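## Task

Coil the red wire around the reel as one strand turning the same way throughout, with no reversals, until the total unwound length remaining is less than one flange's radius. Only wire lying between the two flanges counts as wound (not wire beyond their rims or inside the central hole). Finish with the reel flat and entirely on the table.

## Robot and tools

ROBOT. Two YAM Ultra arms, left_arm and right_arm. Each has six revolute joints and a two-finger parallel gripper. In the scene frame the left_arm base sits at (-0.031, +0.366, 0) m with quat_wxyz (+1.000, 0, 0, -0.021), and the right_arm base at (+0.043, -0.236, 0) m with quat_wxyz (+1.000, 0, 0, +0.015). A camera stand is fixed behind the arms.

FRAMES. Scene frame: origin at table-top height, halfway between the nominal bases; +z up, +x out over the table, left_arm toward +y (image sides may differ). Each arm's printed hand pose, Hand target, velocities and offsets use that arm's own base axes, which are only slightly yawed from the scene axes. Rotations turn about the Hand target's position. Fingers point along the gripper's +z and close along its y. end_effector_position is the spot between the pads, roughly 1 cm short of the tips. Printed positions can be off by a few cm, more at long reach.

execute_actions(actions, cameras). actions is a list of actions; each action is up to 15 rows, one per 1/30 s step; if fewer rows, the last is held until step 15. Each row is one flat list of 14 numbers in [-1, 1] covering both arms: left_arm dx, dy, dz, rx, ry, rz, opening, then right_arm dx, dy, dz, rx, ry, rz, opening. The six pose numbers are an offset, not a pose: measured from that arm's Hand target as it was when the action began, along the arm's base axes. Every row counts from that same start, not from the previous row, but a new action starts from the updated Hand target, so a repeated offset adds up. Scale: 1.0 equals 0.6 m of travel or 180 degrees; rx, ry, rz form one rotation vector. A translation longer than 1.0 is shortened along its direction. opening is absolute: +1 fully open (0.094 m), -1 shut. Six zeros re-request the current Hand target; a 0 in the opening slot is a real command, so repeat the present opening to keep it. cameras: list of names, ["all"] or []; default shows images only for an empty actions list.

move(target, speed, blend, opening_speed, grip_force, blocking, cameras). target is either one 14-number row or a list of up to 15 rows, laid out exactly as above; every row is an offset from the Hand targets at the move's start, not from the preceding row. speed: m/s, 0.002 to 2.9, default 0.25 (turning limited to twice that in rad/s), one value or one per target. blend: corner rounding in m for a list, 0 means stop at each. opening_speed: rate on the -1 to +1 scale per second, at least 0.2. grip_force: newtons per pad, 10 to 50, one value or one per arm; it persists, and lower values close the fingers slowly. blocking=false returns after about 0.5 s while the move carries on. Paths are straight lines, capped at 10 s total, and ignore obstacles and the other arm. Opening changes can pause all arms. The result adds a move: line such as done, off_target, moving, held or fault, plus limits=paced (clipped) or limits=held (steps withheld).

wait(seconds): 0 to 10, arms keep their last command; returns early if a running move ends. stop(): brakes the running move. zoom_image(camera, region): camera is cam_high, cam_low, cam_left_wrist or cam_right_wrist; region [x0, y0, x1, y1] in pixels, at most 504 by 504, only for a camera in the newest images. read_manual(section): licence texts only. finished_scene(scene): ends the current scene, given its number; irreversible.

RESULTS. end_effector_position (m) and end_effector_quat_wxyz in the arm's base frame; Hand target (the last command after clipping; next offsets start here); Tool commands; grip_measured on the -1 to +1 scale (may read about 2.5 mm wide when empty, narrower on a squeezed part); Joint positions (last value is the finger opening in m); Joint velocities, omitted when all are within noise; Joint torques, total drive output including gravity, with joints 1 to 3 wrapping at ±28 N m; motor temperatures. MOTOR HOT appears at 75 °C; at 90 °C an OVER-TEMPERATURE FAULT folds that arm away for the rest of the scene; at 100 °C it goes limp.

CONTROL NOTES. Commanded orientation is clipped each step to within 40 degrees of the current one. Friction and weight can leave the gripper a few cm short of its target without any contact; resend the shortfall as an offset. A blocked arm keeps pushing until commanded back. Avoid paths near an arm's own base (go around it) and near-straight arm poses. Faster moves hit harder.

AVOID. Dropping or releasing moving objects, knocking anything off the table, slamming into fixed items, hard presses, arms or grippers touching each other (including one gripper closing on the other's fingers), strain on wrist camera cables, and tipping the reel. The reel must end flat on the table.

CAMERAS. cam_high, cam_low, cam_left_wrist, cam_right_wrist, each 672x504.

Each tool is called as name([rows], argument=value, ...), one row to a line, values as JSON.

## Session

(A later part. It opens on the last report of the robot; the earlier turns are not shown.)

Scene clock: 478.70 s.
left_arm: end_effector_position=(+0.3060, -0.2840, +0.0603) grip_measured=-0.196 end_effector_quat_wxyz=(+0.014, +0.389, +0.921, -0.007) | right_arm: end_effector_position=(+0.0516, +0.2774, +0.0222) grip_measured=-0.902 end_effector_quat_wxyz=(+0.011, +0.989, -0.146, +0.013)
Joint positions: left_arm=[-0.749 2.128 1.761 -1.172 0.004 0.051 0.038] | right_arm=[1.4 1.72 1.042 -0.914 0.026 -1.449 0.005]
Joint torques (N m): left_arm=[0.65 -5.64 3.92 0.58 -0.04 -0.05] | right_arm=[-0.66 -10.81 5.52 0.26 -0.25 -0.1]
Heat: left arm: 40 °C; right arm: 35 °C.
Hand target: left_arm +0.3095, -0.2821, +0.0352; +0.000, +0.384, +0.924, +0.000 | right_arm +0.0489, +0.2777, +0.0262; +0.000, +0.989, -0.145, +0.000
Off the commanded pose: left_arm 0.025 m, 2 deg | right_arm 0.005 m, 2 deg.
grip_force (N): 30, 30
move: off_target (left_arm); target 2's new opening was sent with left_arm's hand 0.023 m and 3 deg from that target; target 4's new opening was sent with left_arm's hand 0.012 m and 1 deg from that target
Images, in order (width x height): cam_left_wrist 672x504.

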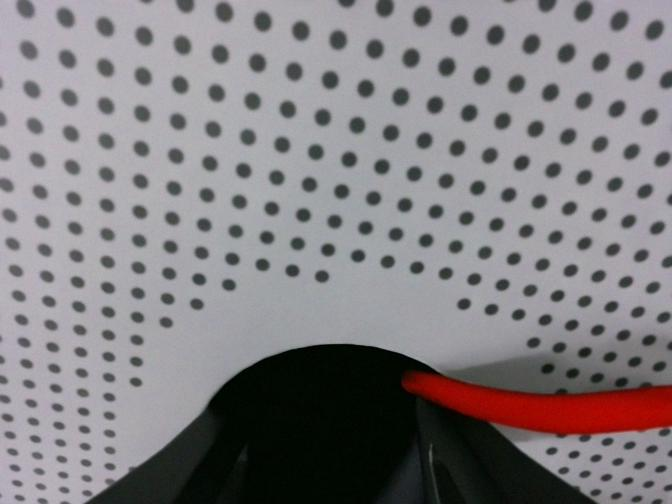

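move(target=[0,0,0,0,0,0.4,0.05,0.075,-0.023,0,0,0,0,-1], speed=0.12, cameras=["all"])

zoom_image(camera="cam_low", region=[370, 210, 510, 320])

Scene clock: 486.03 s.
left_arm: end_effector_position=(+0.3055, -0.2831, +0.0604) grip_measured=-0.196 end_effector_quat_wxyz=(+0.007, -0.193, +0.981, -0.012) | right_arm: end_effector_position=(+0.1011, +0.2599, +0.0230) grip_measured=-0.903 end_effector_quat_wxyz=(+0.016, +0.989, -0.148, +0.022)
Joint positions: left_arm=[-0.749 2.128 1.762 -1.177 0.002 -1.138 0.038] | right_arm=[1.229 1.709 1.031 -0.917 0.05 -1.615 0.005]
Joint torques (N m): left_arm=[0.61 -5.57 3.97 0.61 -0.04 -0.71] | right_arm=[-0.32 -10.33 5.81 0.31 -0.49 -0.12]
Heat: left arm: 40 °C; right arm: 35 °C.
Hand target: left_arm +0.3095, -0.2821, +0.0352; +0.000, -0.232, +0.973, +0.000 | right_arm +0.0939, +0.2639, +0.0261; +0.000, +0.989, -0.145, +0.001
Off the commanded pose: left_arm 0.026 m, 5 deg | right_arm 0.009 m, 3 deg.
grip_force (N): 30, 30
move: off_target (left_arm, right_arm)

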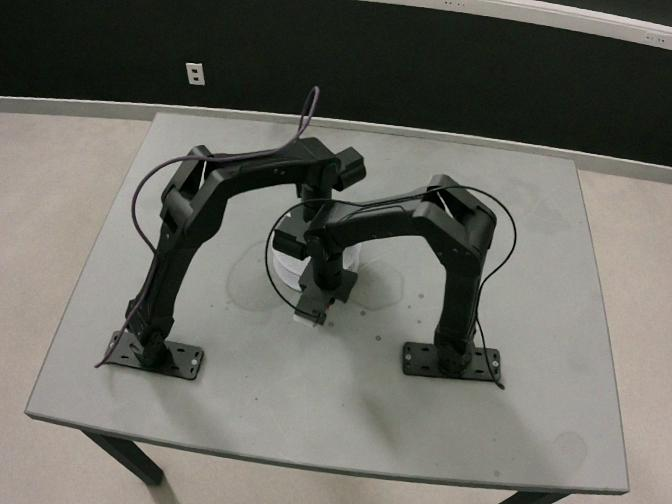

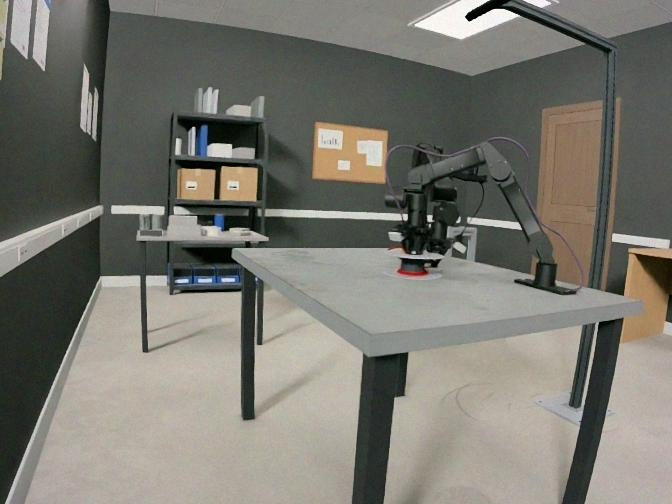

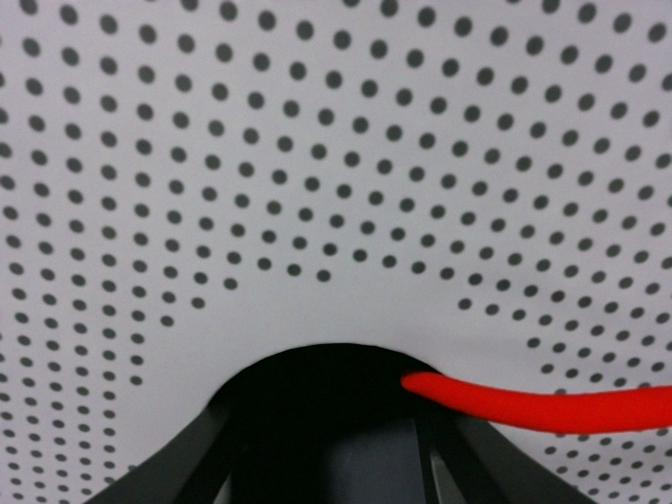

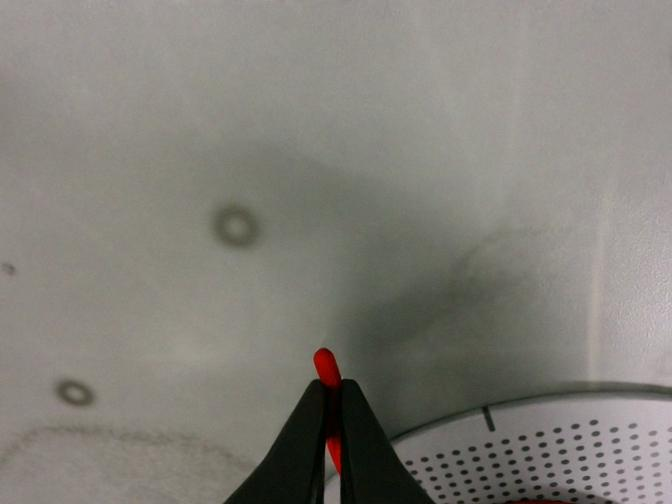

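Scaled by 3.600 from the camera's 672x504 image, which has a finer 960x720 frame.

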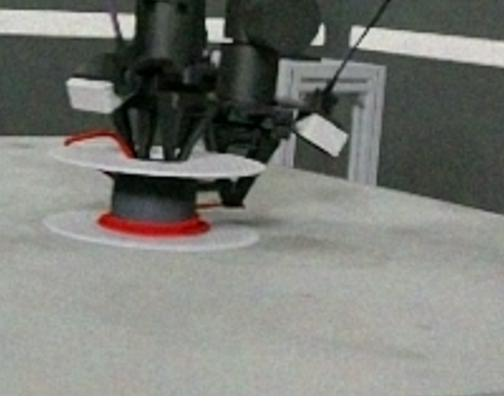

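move([
  [0,0,0,0,0,0,0.05,0.01,-0.006,0.0,0,0,0,-0.8],
  [0,0,0,0,0,0.2,0.05,0.01,-0.006,0.0,0,0,0,-0.8],
], speed=0.1, cameras=["all"])

zoom_image(camera="cam_low", region=[370, 210, 510, 320])

Scene clock: 492.20 s.
left_arm: end_effector_position=(+0.3103, -0.2876, +0.0634) grip_measured=-0.144 end_effector_quat_wxyz=(+0.007, -0.498, +0.867, -0.027) | right_arm: end_effector_position=(+0.0996, +0.2617, +0.0232) grip_measured=-0.802 end_effector_quat_wxyz=(+0.009, +0.990, -0.144, +0.004)
Joint positions: left_arm=[-0.749 2.124 1.766 -1.157 0.002 -1.792 0.04] | right_arm=[1.212 1.707 1.031 -0.912 0.012 -1.641 0.009]
Joint torques (N m): left_arm=[0.58 -5.37 3.59 0.46 -0.04 -0.45] | right_arm=[-1.09 -10.52 5.26 0.27 -0.13 -0.11]
Heat: left arm: 39 °C; right arm: 35 °C.
Hand target: left_arm +0.3095, -0.2821, +0.0352; +0.000, -0.522, +0.853, +0.000 | right_arm +0.0999, +0.2603, +0.0262; +0.000, +0.989, -0.145, +0.000
Off the commanded pose: left_arm 0.029 m, 4 deg | right_arm 0.003 m, 1 deg.
grip_force (N): 30, 30
move: off_target (left_arm)

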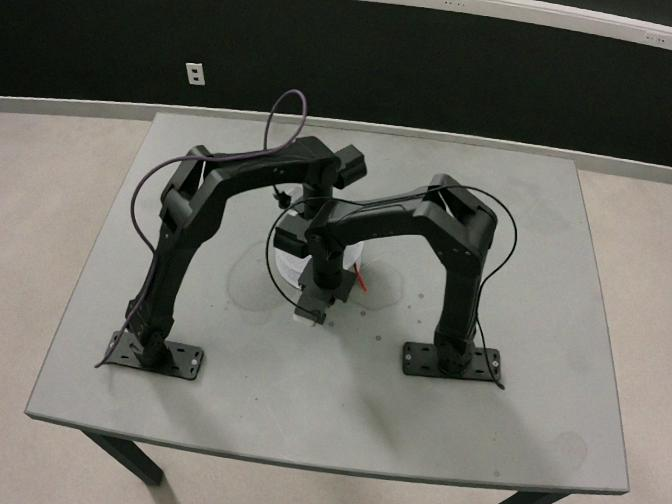

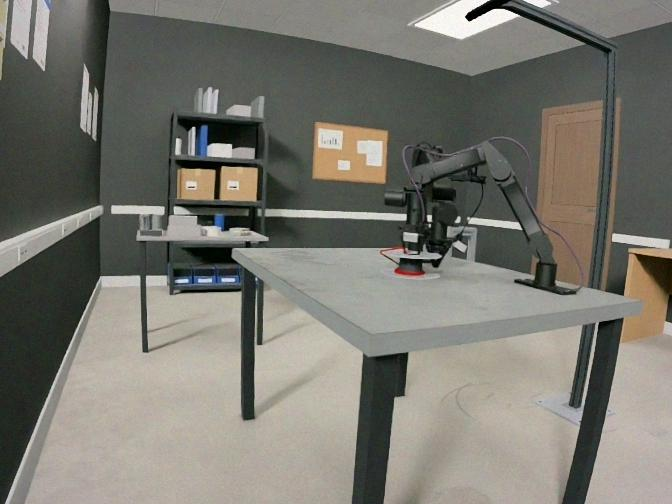

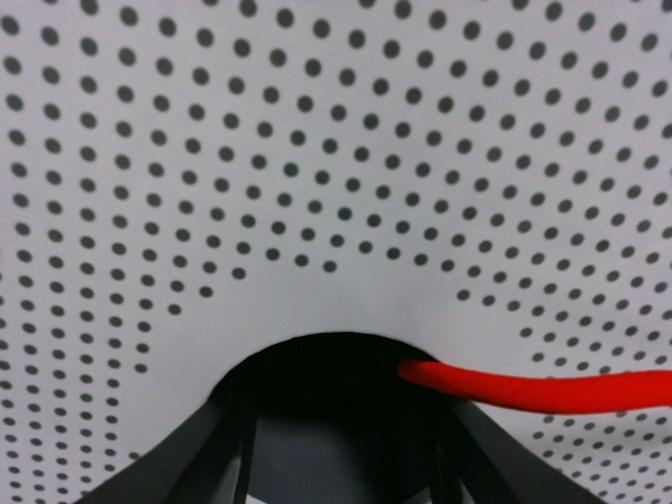

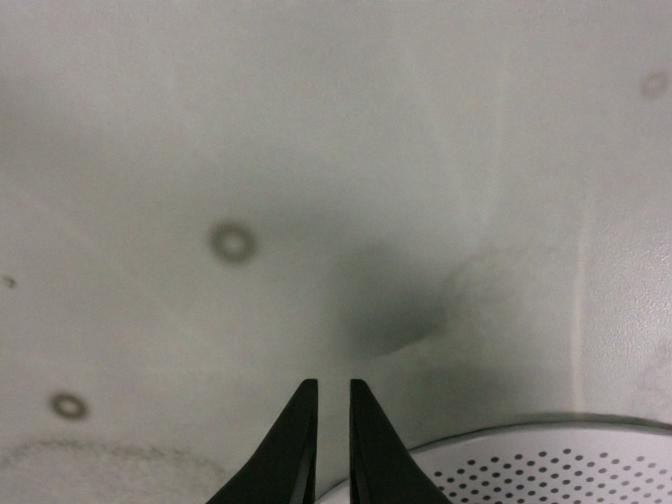

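Scaled by 3.600 from the camera's 672x504 image, which has a finer 960x720 frame.

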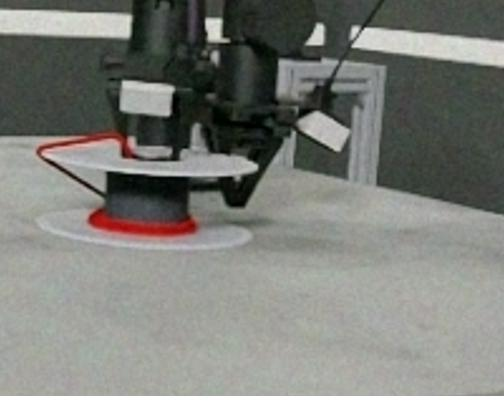

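zoom_image(camera="cam_high", region=[260, 190, 420, 340])

Scaled by 3.150 from the camera's 672x504 image, which has a finer 960x720 frame.

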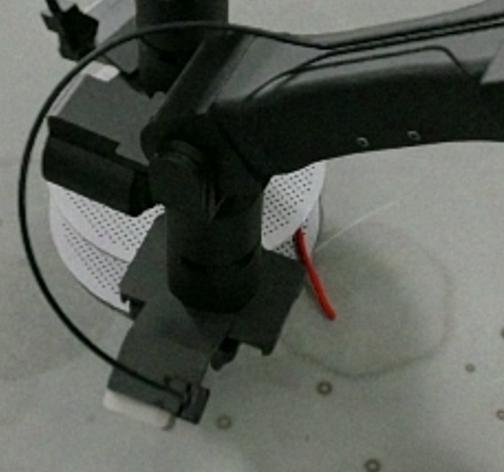

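move([
  [0,0,0.02,0,0,0,0.05,0,0,0.25,0,0,0,-0.3],
  [0.167,-0.015,0.02,0,0,0,0.05,0,0,0.25,0,0,0,-0.3],
], speed=[0.15,0.05], cameras=["all"])

zoom_image(camera="cam_high", region=[260, 150, 420, 310])

Scene clock: 506.47 s.
left_arm: end_effector_position=(+0.3105, -0.2877, +0.0640) grip_measured=-0.144 end_effector_quat_wxyz=(+0.007, -0.501, +0.865, -0.028) | right_arm: end_effector_position=(+0.1004, +0.2655, +0.0506) grip_measured=-0.302 end_effector_quat_wxyz=(-0.005, +0.989, -0.145, +0.004)
Joint positions: left_arm=[-0.749 2.124 1.768 -1.158 0.002 -1.799 0.04] | right_arm=[1.209 1.654 1.089 -0.994 0.006 -1.641 0.033]
Joint torques (N m): left_arm=[0.55 -5.76 4.38 0.3 -0.05 -0.38] | right_arm=[-0.02 -7.43 6.11 0.17 -0.04 0]
Heat: left arm: 38 °C; right arm: 36 °C.
Hand target: left_arm +0.3088, -0.2816, +0.0403; +0.000, -0.521, +0.853, +0.000 (not the last commanded pose) | right_arm +0.0989, +0.2614, +0.0464; +0.005, +0.989, -0.145, +0.002 (not the last commanded pose)
Off the commanded pose: left_arm 0.101 m, 4 deg | right_arm 0.126 m, 1 deg.
grip_force (N): 30, 30
move: held (right_arm; a check stopped the path), off_target (left_arm; braked when a check withheld steps of right_arm); path passed 0 of 2 targets; limits=held
pose unreachable (right arm): on one or more control steps of this call, first in action 0 (counted from 0), this arm could not follow its commanded pose, so it was not sent that pose on those steps. It may still have moved: this result reports where it is.
cause: moving toward the commanded pose would bring a part of the arm too close to another arm (this arm's wrist (the part past joint 4) and the left arm's forearm (the part past joint 3), at the place that arm is still heading or pushing toward).

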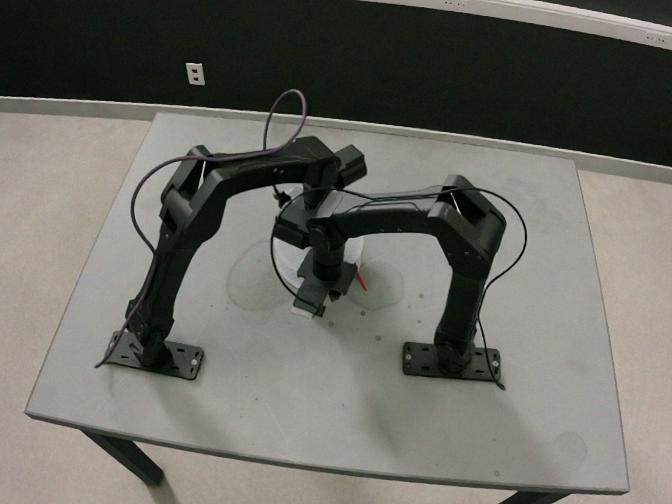

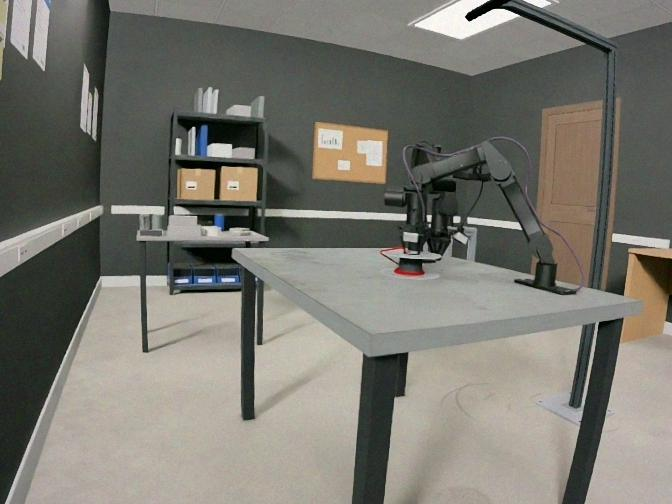

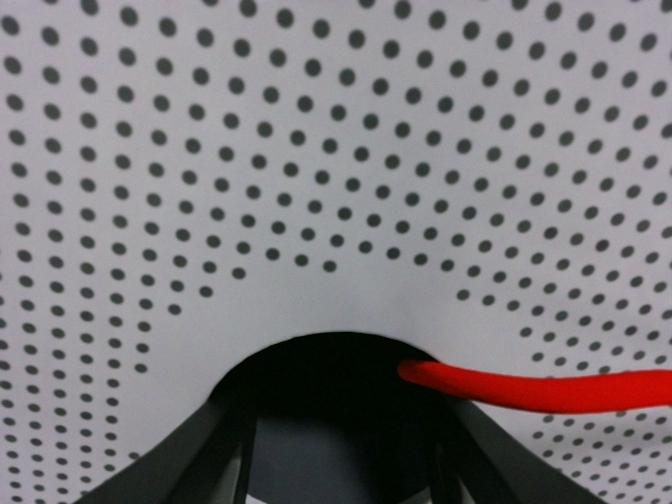

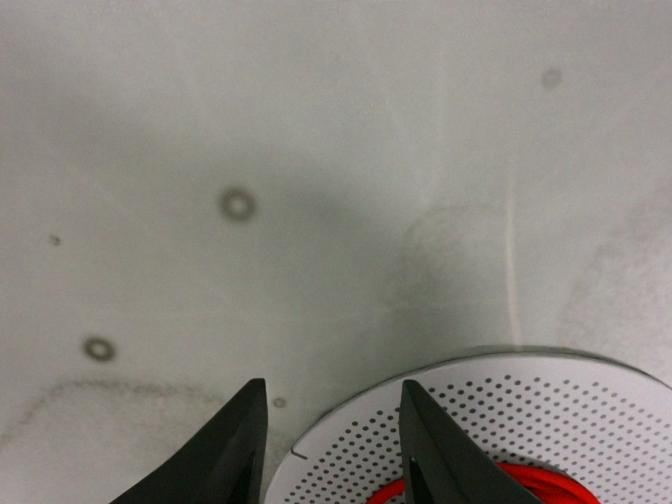

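Scaled by 3.150 from the camera's 672x504 image, which has a finer 960x720 frame.

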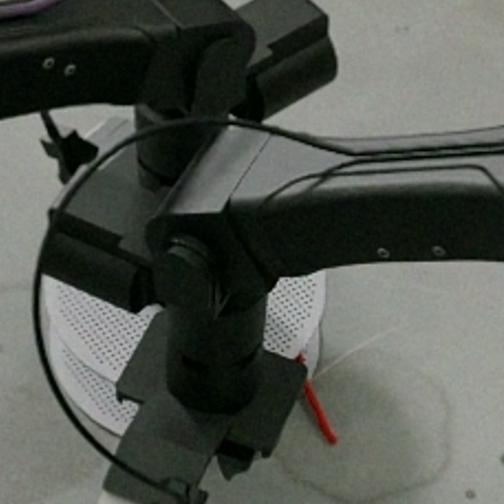

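move([
  [0,0,0,0,0,0,0.05,-0.045,-0.08,0.05,0,0,0,-0.3],
  [0.167,-0.015,0.015,0,0,0,0.05,-0.045,-0.08,0.1,0,0,0,-0.3],
], speed=[0.12,0.05], cameras=["all"])

zoom_image(camera="cam_high", region=[260, 150, 420, 310])

Scene clock: 511.67 s.
left_arm: end_effector_position=(+0.4003, -0.2987, +0.0719) grip_measured=-0.066 end_effector_quat_wxyz=(-0.005, -0.518, +0.855, -0.022) | right_arm: end_effector_position=(+0.0729, +0.2111, +0.0960) grip_measured=-0.302 end_effector_quat_wxyz=(+0.017, +0.989, -0.144, +0.000)
Joint positions: left_arm=[-0.634 2.617 2.663 -1.58 0.026 -1.723 0.044] | right_arm=[1.238 1.426 1.053 -1.231 0.006 -1.614 0.033]
Joint torques (N m): left_arm=[1.18 -7.97 6.19 0.3 -0.3 0.07] | right_arm=[0.58 -7.71 9.13 -0.05 -0.02 0.08]
Heat: left arm: 37 °C; right arm: 36 °C.
Hand target: left_arm +0.4090, -0.2905, +0.0493; +0.000, -0.521, +0.853, +0.000 | right_arm +0.0719, +0.2133, +0.1063; +0.005, +0.989, -0.145, +0.002
Off the commanded pose: left_arm 0.026 m, 3 deg | right_arm 0.011 m, 1 deg.
joint read past its limit (left arm) — joint 4 (wrist pitch), lower limit.
joint sent to its limit (left arm) — joint 4 (wrist pitch), lower limit. The joint targets still meet the commanded pose.
grip_force (N): 30, 30
move: off_target (left_arm, right_arm)

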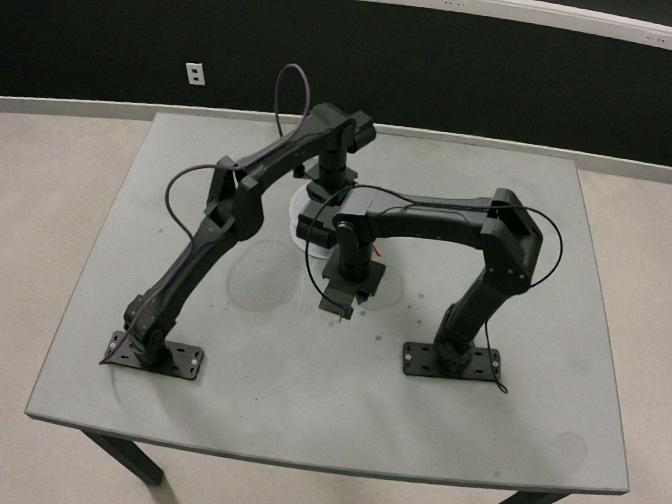

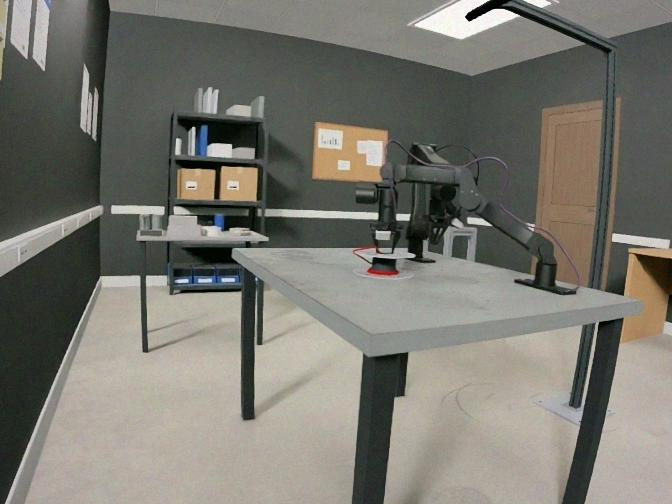

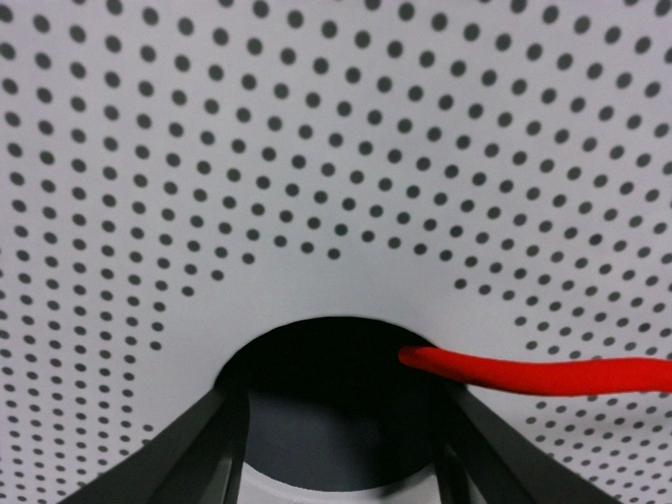

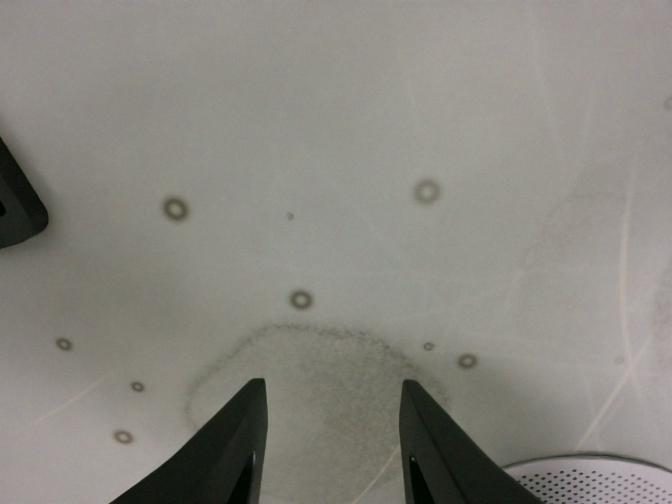

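Scaled by 3.150 from the camera's 672x504 image, which has a finer 960x720 frame.

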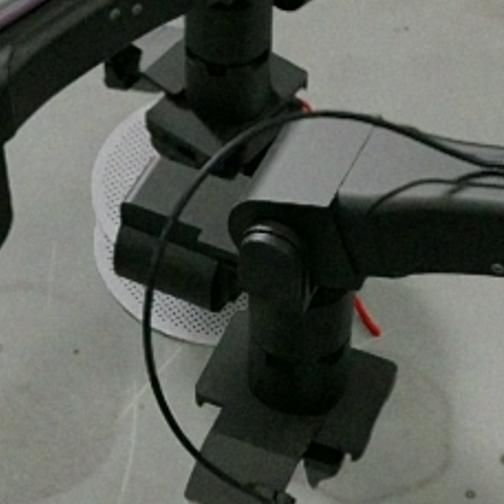

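move([
  [0,0,0,0,0,0,0.05,0.0,0,0.08,0.15,0.007,-0.35,-0.3],
  [0,0,0,0,0,0,0.05,0.148,-0.097,0.02,0.322,0.0144,-0.7357,-0.3],
], speed=[0.25,0.25], cameras=["cam_right_wrist","cam_high","cam_low"])

Scene clock: 520.23 s.
left_arm: end_effector_position=(+0.4003, -0.2987, +0.0719) grip_measured=-0.066 end_effector_quat_wxyz=(-0.005, -0.518, +0.855, -0.022) | right_arm: end_effector_position=(+0.1573, +0.1593, +0.1214) grip_measured=-0.302 end_effector_quat_wxyz=(+0.367, -0.186, +0.908, +0.086)
Joint positions: left_arm=[-0.634 2.617 2.663 -1.58 0.026 -1.723 0.044] | right_arm=[1.179 0.726 0.541 -0.766 0.494 0.614 0.033]
Joint torques (N m): left_arm=[1.17 -7.94 6.28 0.3 -0.31 0.07] | right_arm=[-0.5 -0.51 6.94 1.36 0.46 0.12]
Heat: left arm: 38 °C; right arm: 35 °C.
Hand target: left_arm +0.4090, -0.2905, +0.0493; +0.000, -0.522, +0.853, +0.000 | right_arm +0.1608, +0.1552, +0.1184; +0.372, -0.176, +0.908, +0.076
Off the commanded pose: left_arm 0.026 m, 3 deg | right_arm 0.006 m, 2 deg.
joint read past its limit (left arm) — joint 4 (wrist pitch), lower limit.
joint sent to its limit (left arm) — joint 4 (wrist pitch), lower limit. The joint targets still meet the commanded pose.
grip_force (N): 30, 30
move: off_target (left_arm)
Images, in order (width x height): cam_high 672x504, cam_low 672x504, cam_right_wrist 672x504.

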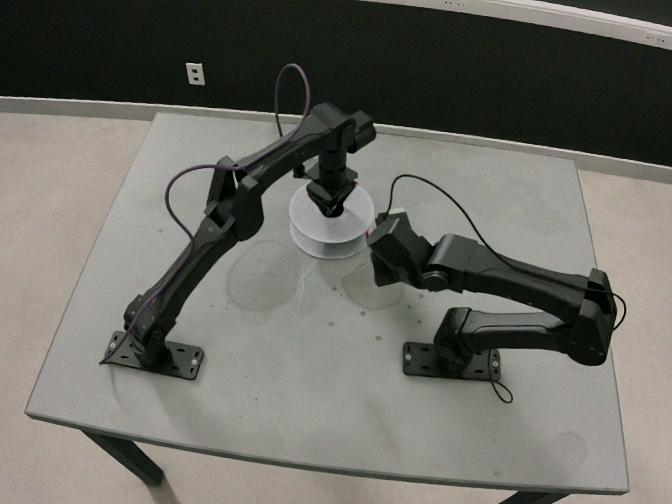

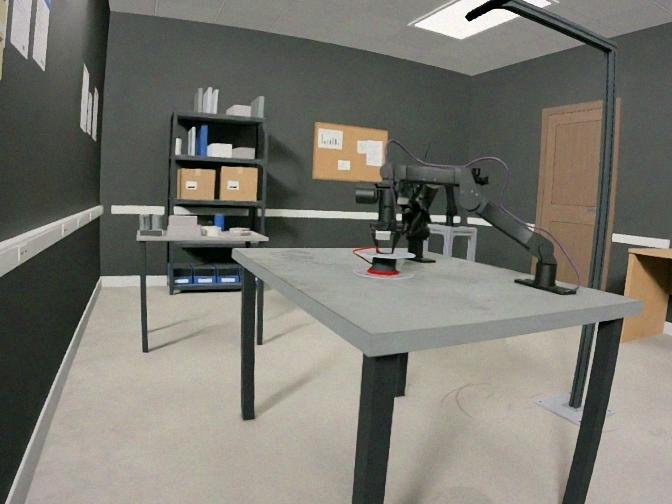

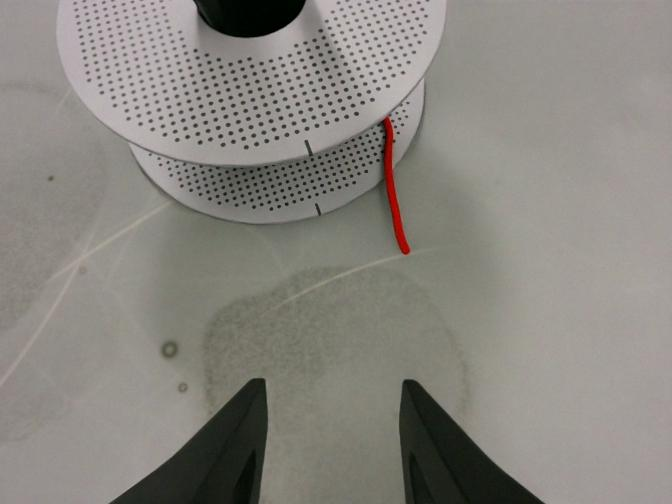

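move([
  [0,0,0,0,0,0,0.05,0.15,0.009,-0.118,0,0,0,-0.5],
], speed=[0.15], cameras=["cam_right_wrist","cam_low"])

Scene clock: 529.87 s.
left_arm: end_effector_position=(+0.4003, -0.2987, +0.0719) grip_measured=-0.066 end_effector_quat_wxyz=(-0.005, -0.518, +0.855, -0.022) | right_arm: end_effector_position=(+0.2532, +0.1630, +0.0543) grip_measured=-0.498 end_effector_quat_wxyz=(+0.379, -0.172, +0.906, +0.078)
Joint positions: left_arm=[-0.634 2.617 2.663 -1.58 0.026 -1.723 0.044] | right_arm=[0.698 1.139 0.37 -0.032 0.218 0.234 0.024]
Joint torques (N m): left_arm=[1.18 -7.95 6.27 0.31 -0.3 0.06] | right_arm=[-0.8 -3.03 6.28 1.65 -0.03 -0.11]
Heat: left arm: 38 °C; right arm: 34 °C.
Hand target: left_arm +0.4090, -0.2905, +0.0493; +0.000, -0.522, +0.853, +0.000 | right_arm +0.2507, +0.1606, +0.0475; +0.372, -0.176, +0.908, +0.076
Off the commanded pose: left_arm 0.026 m, 3 deg | right_arm 0.008 m, 1 deg.
joint read past its limit (left arm) — joint 4 (wrist pitch), lower limit.
joint sent to its limit (left arm) — joint 4 (wrist pitch), lower limit. The joint targets still meet the commanded pose.
grip_force (N): 30, 30
move: off_target (left_arm)
Images, in order (width x height): cam_low 672x504, cam_right_wrist 672x504.

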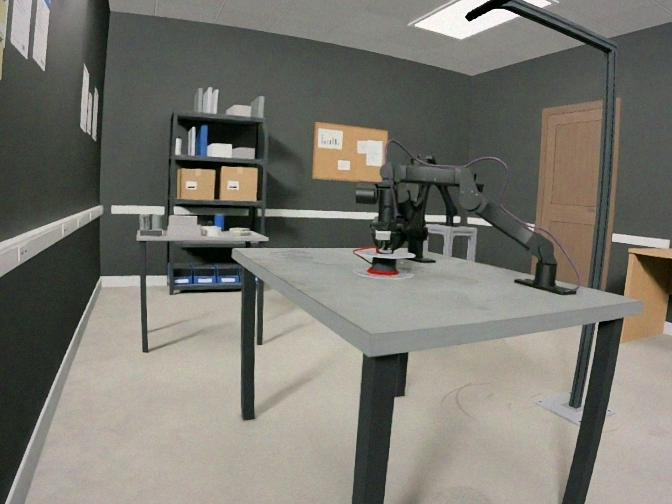

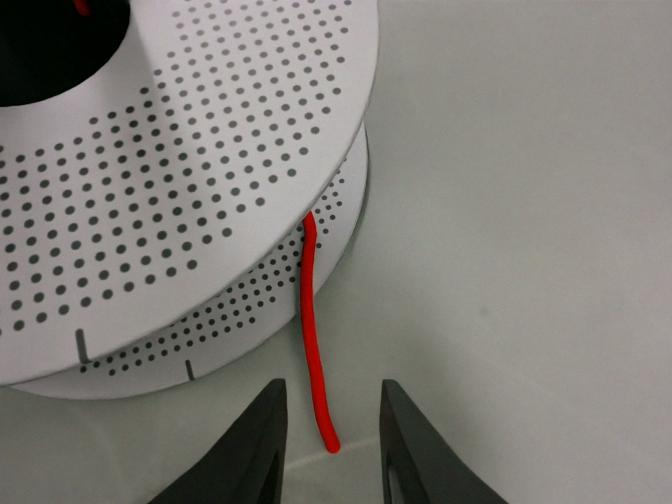

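move([
  [0,0,0,0,0,0,0.05,-0.0037,0.007,-0.063,0,0,0,-0.6],
], speed=[0.06], cameras=["cam_right_wrist"])

Scene clock: 532.87 s.
left_arm: end_effector_position=(+0.4003, -0.2987, +0.0719) grip_measured=-0.066 end_effector_quat_wxyz=(-0.005, -0.518, +0.855, -0.022) | right_arm: end_effector_position=(+0.2523, +0.1662, +0.0150) grip_measured=-0.598 end_effector_quat_wxyz=(+0.377, -0.176, +0.906, +0.079)
Joint positions: left_arm=[-0.634 2.617 2.663 -1.58 0.026 -1.723 0.044] | right_arm=[0.709 1.318 0.274 0.238 0.219 0.237 0.019]
Joint torques (N m): left_arm=[1.14 -7.97 6.3 0.31 -0.3 0.07] | right_arm=[0.68 -3.56 5.46 1.64 0.13 0.1]
Heat: left arm: 38 °C; right arm: 33 °C.
Hand target: left_arm +0.4090, -0.2905, +0.0493; +0.000, -0.522, +0.853, +0.000 | right_arm +0.2485, +0.1648, +0.0097; +0.372, -0.176, +0.908, +0.076
Off the commanded pose: left_arm 0.026 m, 3 deg | right_arm 0.007 m, 1 deg.
joint read past its limit (left arm) — joint 4 (wrist pitch), lower limit.
joint sent to its limit (left arm) — joint 4 (wrist pitch), lower limit. The joint targets still meet the commanded pose.
grip_force (N): 30, 30
move: off_target (left_arm)
Images, in order (width x height): cam_right_wrist 672x504.

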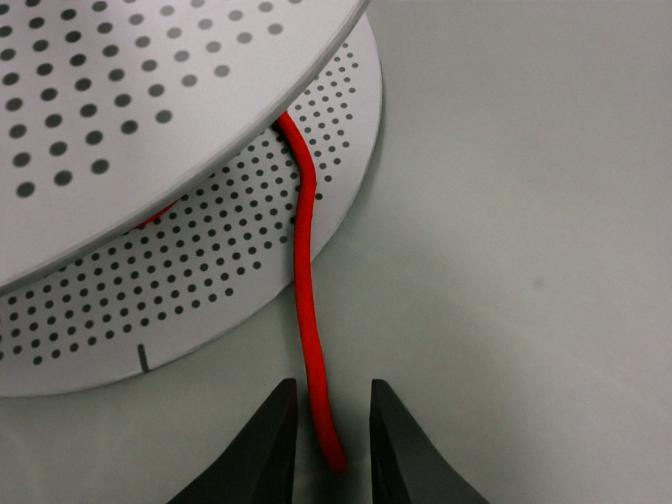

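move([
  [0,0,0,0,0,0,0.05,-0.014,-0.010,0.0,0,0,0,-0.6],
  [0,0,0,0,0,0,0.05,-0.014,-0.010,-0.008,0,0,0,-0.6],
  [0,0,0,0,0,0,0.05,-0.014,-0.010,-0.008,0,0,0,-1],
], speed=[0.06], opening_speed=0.6, cameras=["cam_right_wrist"])

speed must be one number or one for each of the 3 targets, got a list of 1; nothing of the call was run

move([
  [0,0,0,0,0,0,0.05,-0.014,-0.010,0.0,0,0,0,-0.6],
  [0,0,0,0,0,0,0.05,-0.014,-0.010,-0.008,0,0,0,-0.6],
  [0,0,0,0,0,0,0.05,-0.014,-0.010,-0.008,0,0,0,-1],
], speed=0.06, opening_speed=0.6, cameras=["cam_right_wrist"])

Scene clock: 538.93 s.
left_arm: end_effector_position=(+0.4003, -0.2987, +0.0719) grip_measured=-0.066 end_effector_quat_wxyz=(-0.005, -0.518, +0.855, -0.022) | right_arm: end_effector_position=(+0.2450, +0.1622, +0.0119) grip_measured=-0.927 end_effector_quat_wxyz=(+0.380, -0.177, +0.904, +0.082)
Joint positions: left_arm=[-0.634 2.617 2.663 -1.58 0.026 -1.723 0.044] | right_arm=[0.716 1.29 0.231 0.262 0.22 0.24 0.003]
Joint torques (N m): left_arm=[1.18 -7.97 6.27 0.3 -0.3 0.06] | right_arm=[0.62 -3.25 5.39 1.58 0.16 0.09]
Heat: left arm: 38 °C; right arm: 33 °C.
Hand target: left_arm +0.4090, -0.2905, +0.0493; +0.000, -0.522, +0.853, +0.000 | right_arm +0.2401, +0.1588, +0.0049; +0.372, -0.176, +0.908, +0.076
Off the commanded pose: left_arm 0.026 m, 3 deg | right_arm 0.009 m, 1 deg.
joint read past its limit (left arm) — joint 4 (wrist pitch), lower limit.
joint sent to its limit (left arm) — joint 4 (wrist pitch), lower limit. The joint targets still meet the commanded pose.
grip_force (N): 30, 30
move: off_target (left_arm)
Images, in order (width x height): cam_right_wrist 672x504.

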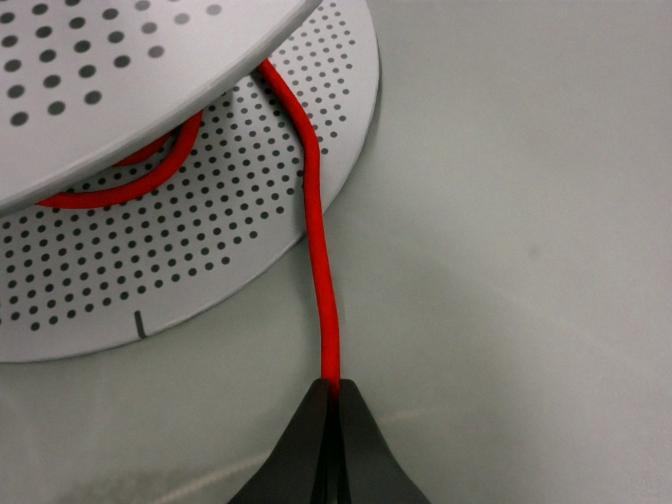

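move(target=[0,0,0,0,0,0,0.05,-0.05,-0.037,0.025,0,0,0,-1], speed=0.05, cameras=["cam_right_wrist","cam_left_wrist"])

Scene clock: 542.47 s.
left_arm: end_effector_position=(+0.3977, -0.3019, +0.0731) grip_measured=-0.045 end_effector_quat_wxyz=(-0.015, -0.511, +0.859, -0.027) | right_arm: end_effector_position=(+0.2225, +0.1505, +0.0343) grip_measured=-0.932 end_effector_quat_wxyz=(+0.397, -0.175, +0.895, +0.100)
Joint positions: left_arm=[-0.634 2.617 2.668 -1.584 0.049 -1.708 0.045] | right_arm=[0.739 0.981 0.171 0.06 0.221 0.255 0.003]
Joint torques (N m): left_arm=[1.16 -8.01 5.87 0.34 -0.55 -0.07] | right_arm=[0.61 -3.1 5.89 0.99 0.31 0.1]
Heat: left arm: 38 °C; right arm: 33 °C.
Hand target: left_arm +0.4090, -0.2905, +0.0493; +0.000, -0.522, +0.853, +0.000 | right_arm +0.2101, +0.1366, +0.0200; +0.372, -0.176, +0.908, +0.076
Off the commanded pose: left_arm 0.029 m, 4 deg | right_arm 0.024 m, 4 deg.
joint read past its limit (left arm) — joint 4 (wrist pitch), lower limit.
joint sent to its limit (left arm) — joint 4 (wrist pitch), lower limit. The joint targets still meet the commanded pose.
grip_force (N): 30, 30
move: off_target (left_arm, right_arm)
Images, in order (width x height): cam_left_wrist 672x504, cam_right_wrist 672x504.

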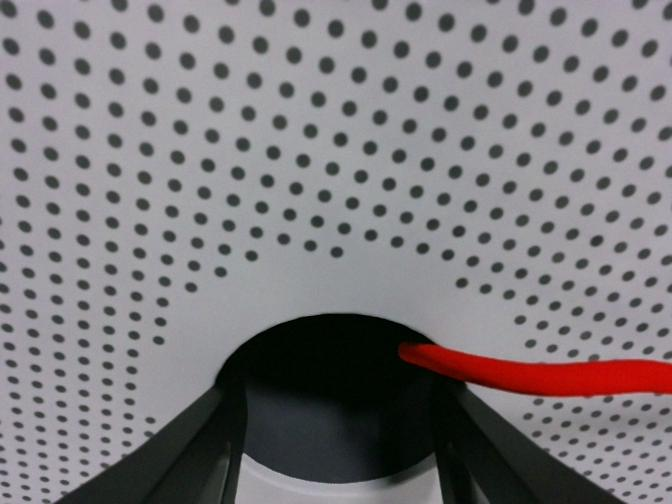

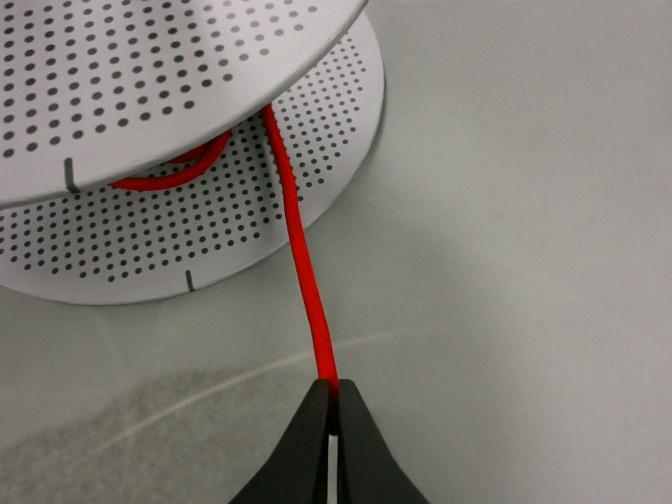

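move([
  [0,0,0,0,0,0,0.05,0.042,0.03,-0.005,0,0,0,-1],
  [-0.068,0.022,0.01,0,0,0,0.05,-0.025,0.055,-0.005,0,0,0,-1],
], speed=0.05, cameras=["cam_right_wrist","cam_left_wrist","cam_high"])

Scene clock: 550.43 s.
left_arm: end_effector_position=(+0.3798, -0.2886, +0.0734) grip_measured=-0.029 end_effector_quat_wxyz=(+0.001, -0.518, +0.854, -0.042) | right_arm: end_effector_position=(+0.1989, +0.1771, +0.0203) grip_measured=-0.932 end_effector_quat_wxyz=(+0.378, -0.177, +0.904, +0.090)
Joint positions: left_arm=[-0.641 2.353 2.182 -1.321 0.029 -1.732 0.046] | right_arm=[0.983 1.117 0.206 0.058 0.388 0.449 0.003]
Joint torques (N m): left_arm=[-0.59 -9.32 2.62 0.02 -0.34 -0.11] | right_arm=[0.66 -3.95 6.58 1.08 0.34 0.1]
Heat: left arm: 39 °C; right arm: 32 °C.
Hand target: left_arm +0.3682, -0.2774, +0.0553; +0.000, -0.521, +0.853, +0.000 | right_arm +0.1951, +0.1696, +0.0169; +0.372, -0.176, +0.908, +0.076
Off the commanded pose: left_arm 0.024 m, 5 deg | right_arm 0.009 m, 2 deg.
grip_force (N): 30, 30
move: off_target (left_arm)
Images, in order (width x height): cam_high 672x504, cam_left_wrist 672x504, cam_right_wrist 672x504.

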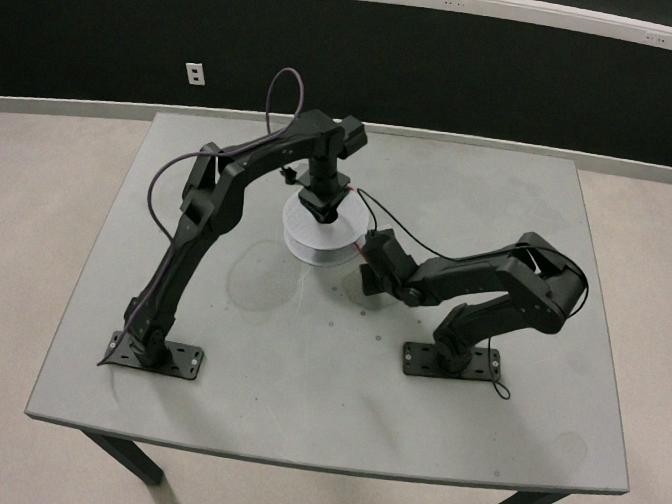

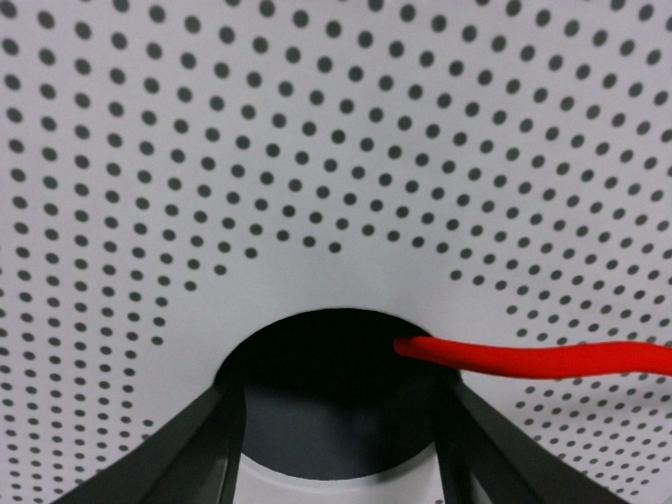

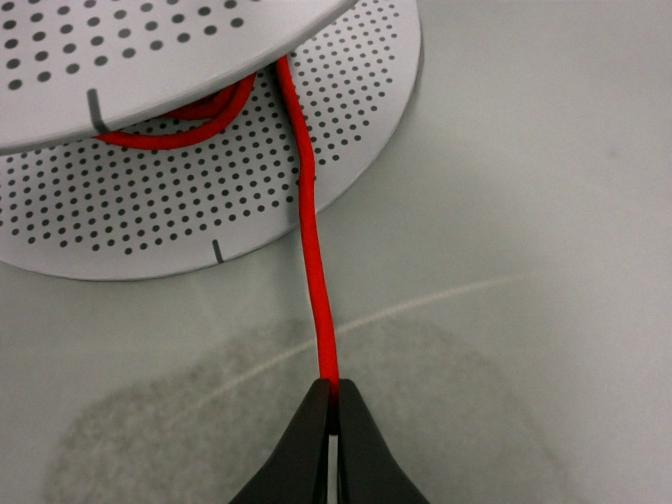

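move([
  [0.0,0,0,0,0,0,-0.95,0,0,0,0,0,0,-1],
  [0.0,0,0.09,0,0,0,-0.95,0,0,0,0,0,0,-1],
  [0.0,0,0.09,0,0,-0.61,-0.95,0,0,0,0,0,0,-1],
], speed=0.25, blend=[0,0.01,0], cameras=["cam_left_wrist","cam_low","cam_right_wrist"])

zoom_image(camera="cam_low", region=[340, 210, 480, 320])

Scene clock: 559.07 s.
left_arm: end_effector_position=(+0.3682, -0.2760, +0.1095) grip_measured=-0.948 end_effector_quat_wxyz=(+0.006, +0.392, +0.920, -0.004) | right_arm: end_effector_position=(+0.1976, +0.1750, +0.0182) grip_measured=-0.932 end_effector_quat_wxyz=(+0.374, -0.178, +0.906, +0.086)
Joint positions: left_arm=[-0.643 2.386 2.387 -1.558 0.006 0.163 0.002] | right_arm=[0.983 1.117 0.206 0.044 0.388 0.45 0.003]
Joint torques (N m): left_arm=[-0.38 -9.65 7.39 0.02 -0.07 0.07] | right_arm=[0.55 -4.08 6.69 1.16 0.36 0.11]
Heat: left arm: 40 °C; right arm: 32 °C.
Hand target: left_arm +0.3681, -0.2773, +0.1092; +0.000, +0.398, +0.917, +0.000 | right_arm +0.1951, +0.1696, +0.0170; +0.372, -0.176, +0.908, +0.076
Off the commanded pose: left_arm 0.001 m, 1 deg | right_arm 0.006 m, 1 deg.
joint sent to its limit (left arm) — joint 4 (wrist pitch), lower limit. The joint targets still meet the commanded pose.
grip_force (N): 30, 30
move: done
Images, in order (width x height): cam_low 672x504, cam_left_wrist 672x504, cam_right_wrist 672x504.

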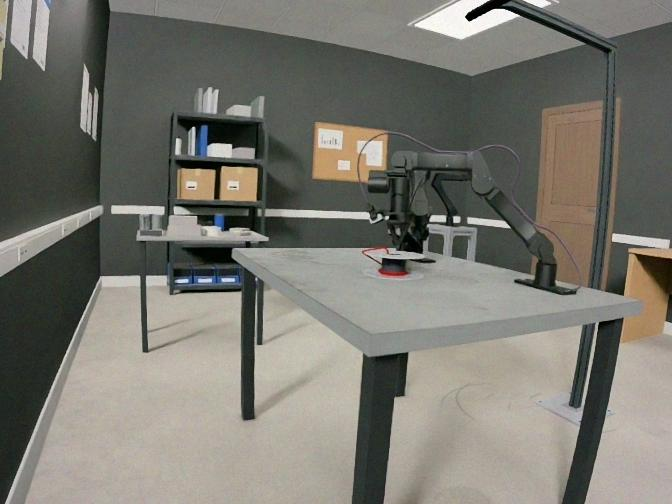

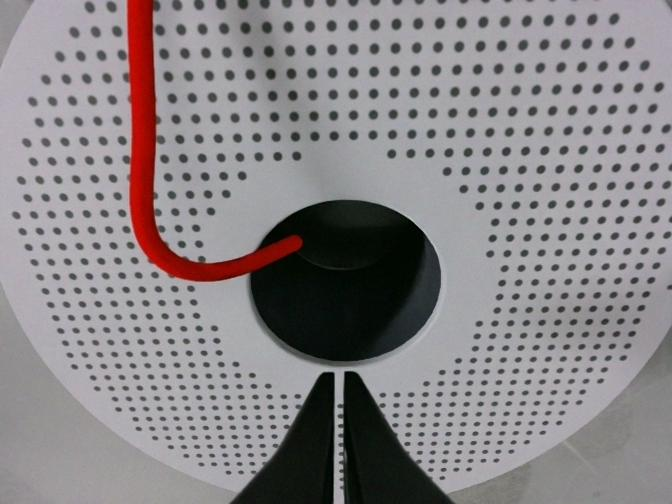

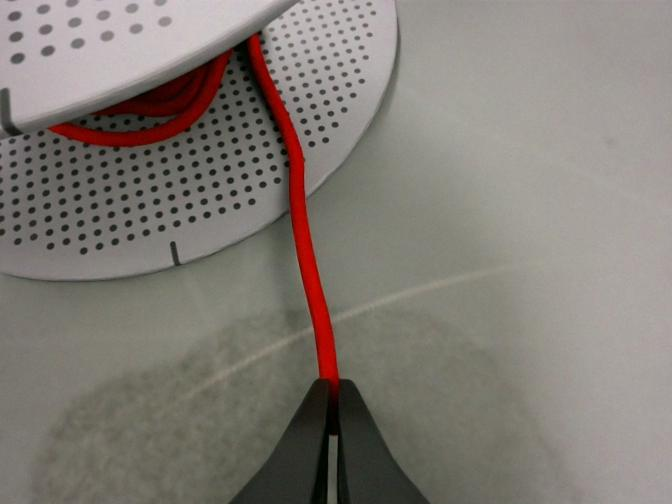

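Scaled by 3.600 from the camera's 672x504 image, which has a finer 960x720 frame.

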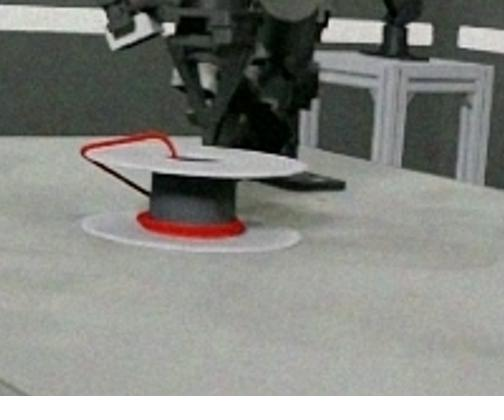

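move([
  [0.009,-0.0162,0,0,0,0,-0.95,0,0,0,0,0,0,-1],
  [0.009,-0.0162,-0.11,0,0,0,-0.95,0,0,0,0,0,0,-1],
  [0.009,-0.0162,-0.11,0,0,0,0.05,0,0,0,0,0,0,-1],
], speed=0.08, opening_speed=0.8, cameras=["cam_left_wrist"])

Scene clock: 564.43 s.
left_arm: end_effector_position=(+0.3740, -0.2847, +0.0617) grip_measured=-0.194 end_effector_quat_wxyz=(+0.011, +0.398, +0.918, -0.005) | right_arm: end_effector_position=(+0.1975, +0.1749, +0.0181) grip_measured=-0.932 end_effector_quat_wxyz=(+0.374, -0.178, +0.906, +0.085)
Joint positions: left_arm=[-0.651 2.387 2.198 -1.358 0.004 0.166 0.038] | right_arm=[0.983 1.117 0.206 0.043 0.388 0.45 0.003]
Joint torques (N m): left_arm=[-0.47 -8.27 4.66 0.41 -0.05 -0.04] | right_arm=[0.65 -4.18 6.64 1.16 0.35 0.11]
Heat: left arm: 41 °C; right arm: 32 °C.
Hand target: left_arm +0.3737, -0.2870, +0.0432; +0.001, +0.398, +0.917, +0.000 | right_arm +0.1951, +0.1696, +0.0169; +0.372, -0.176, +0.908, +0.076
Off the commanded pose: left_arm 0.019 m, 1 deg | right_arm 0.006 m, 1 deg.
grip_force (N): 30, 30
move: off_target (left_arm)
Images, in order (width x height): cam_left_wrist 672x504.

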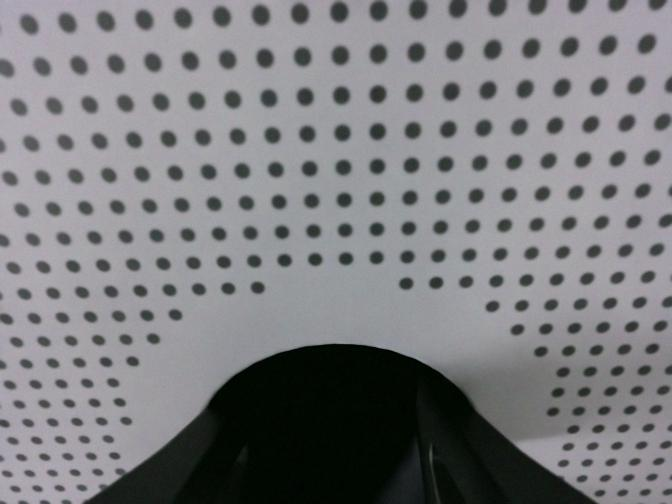

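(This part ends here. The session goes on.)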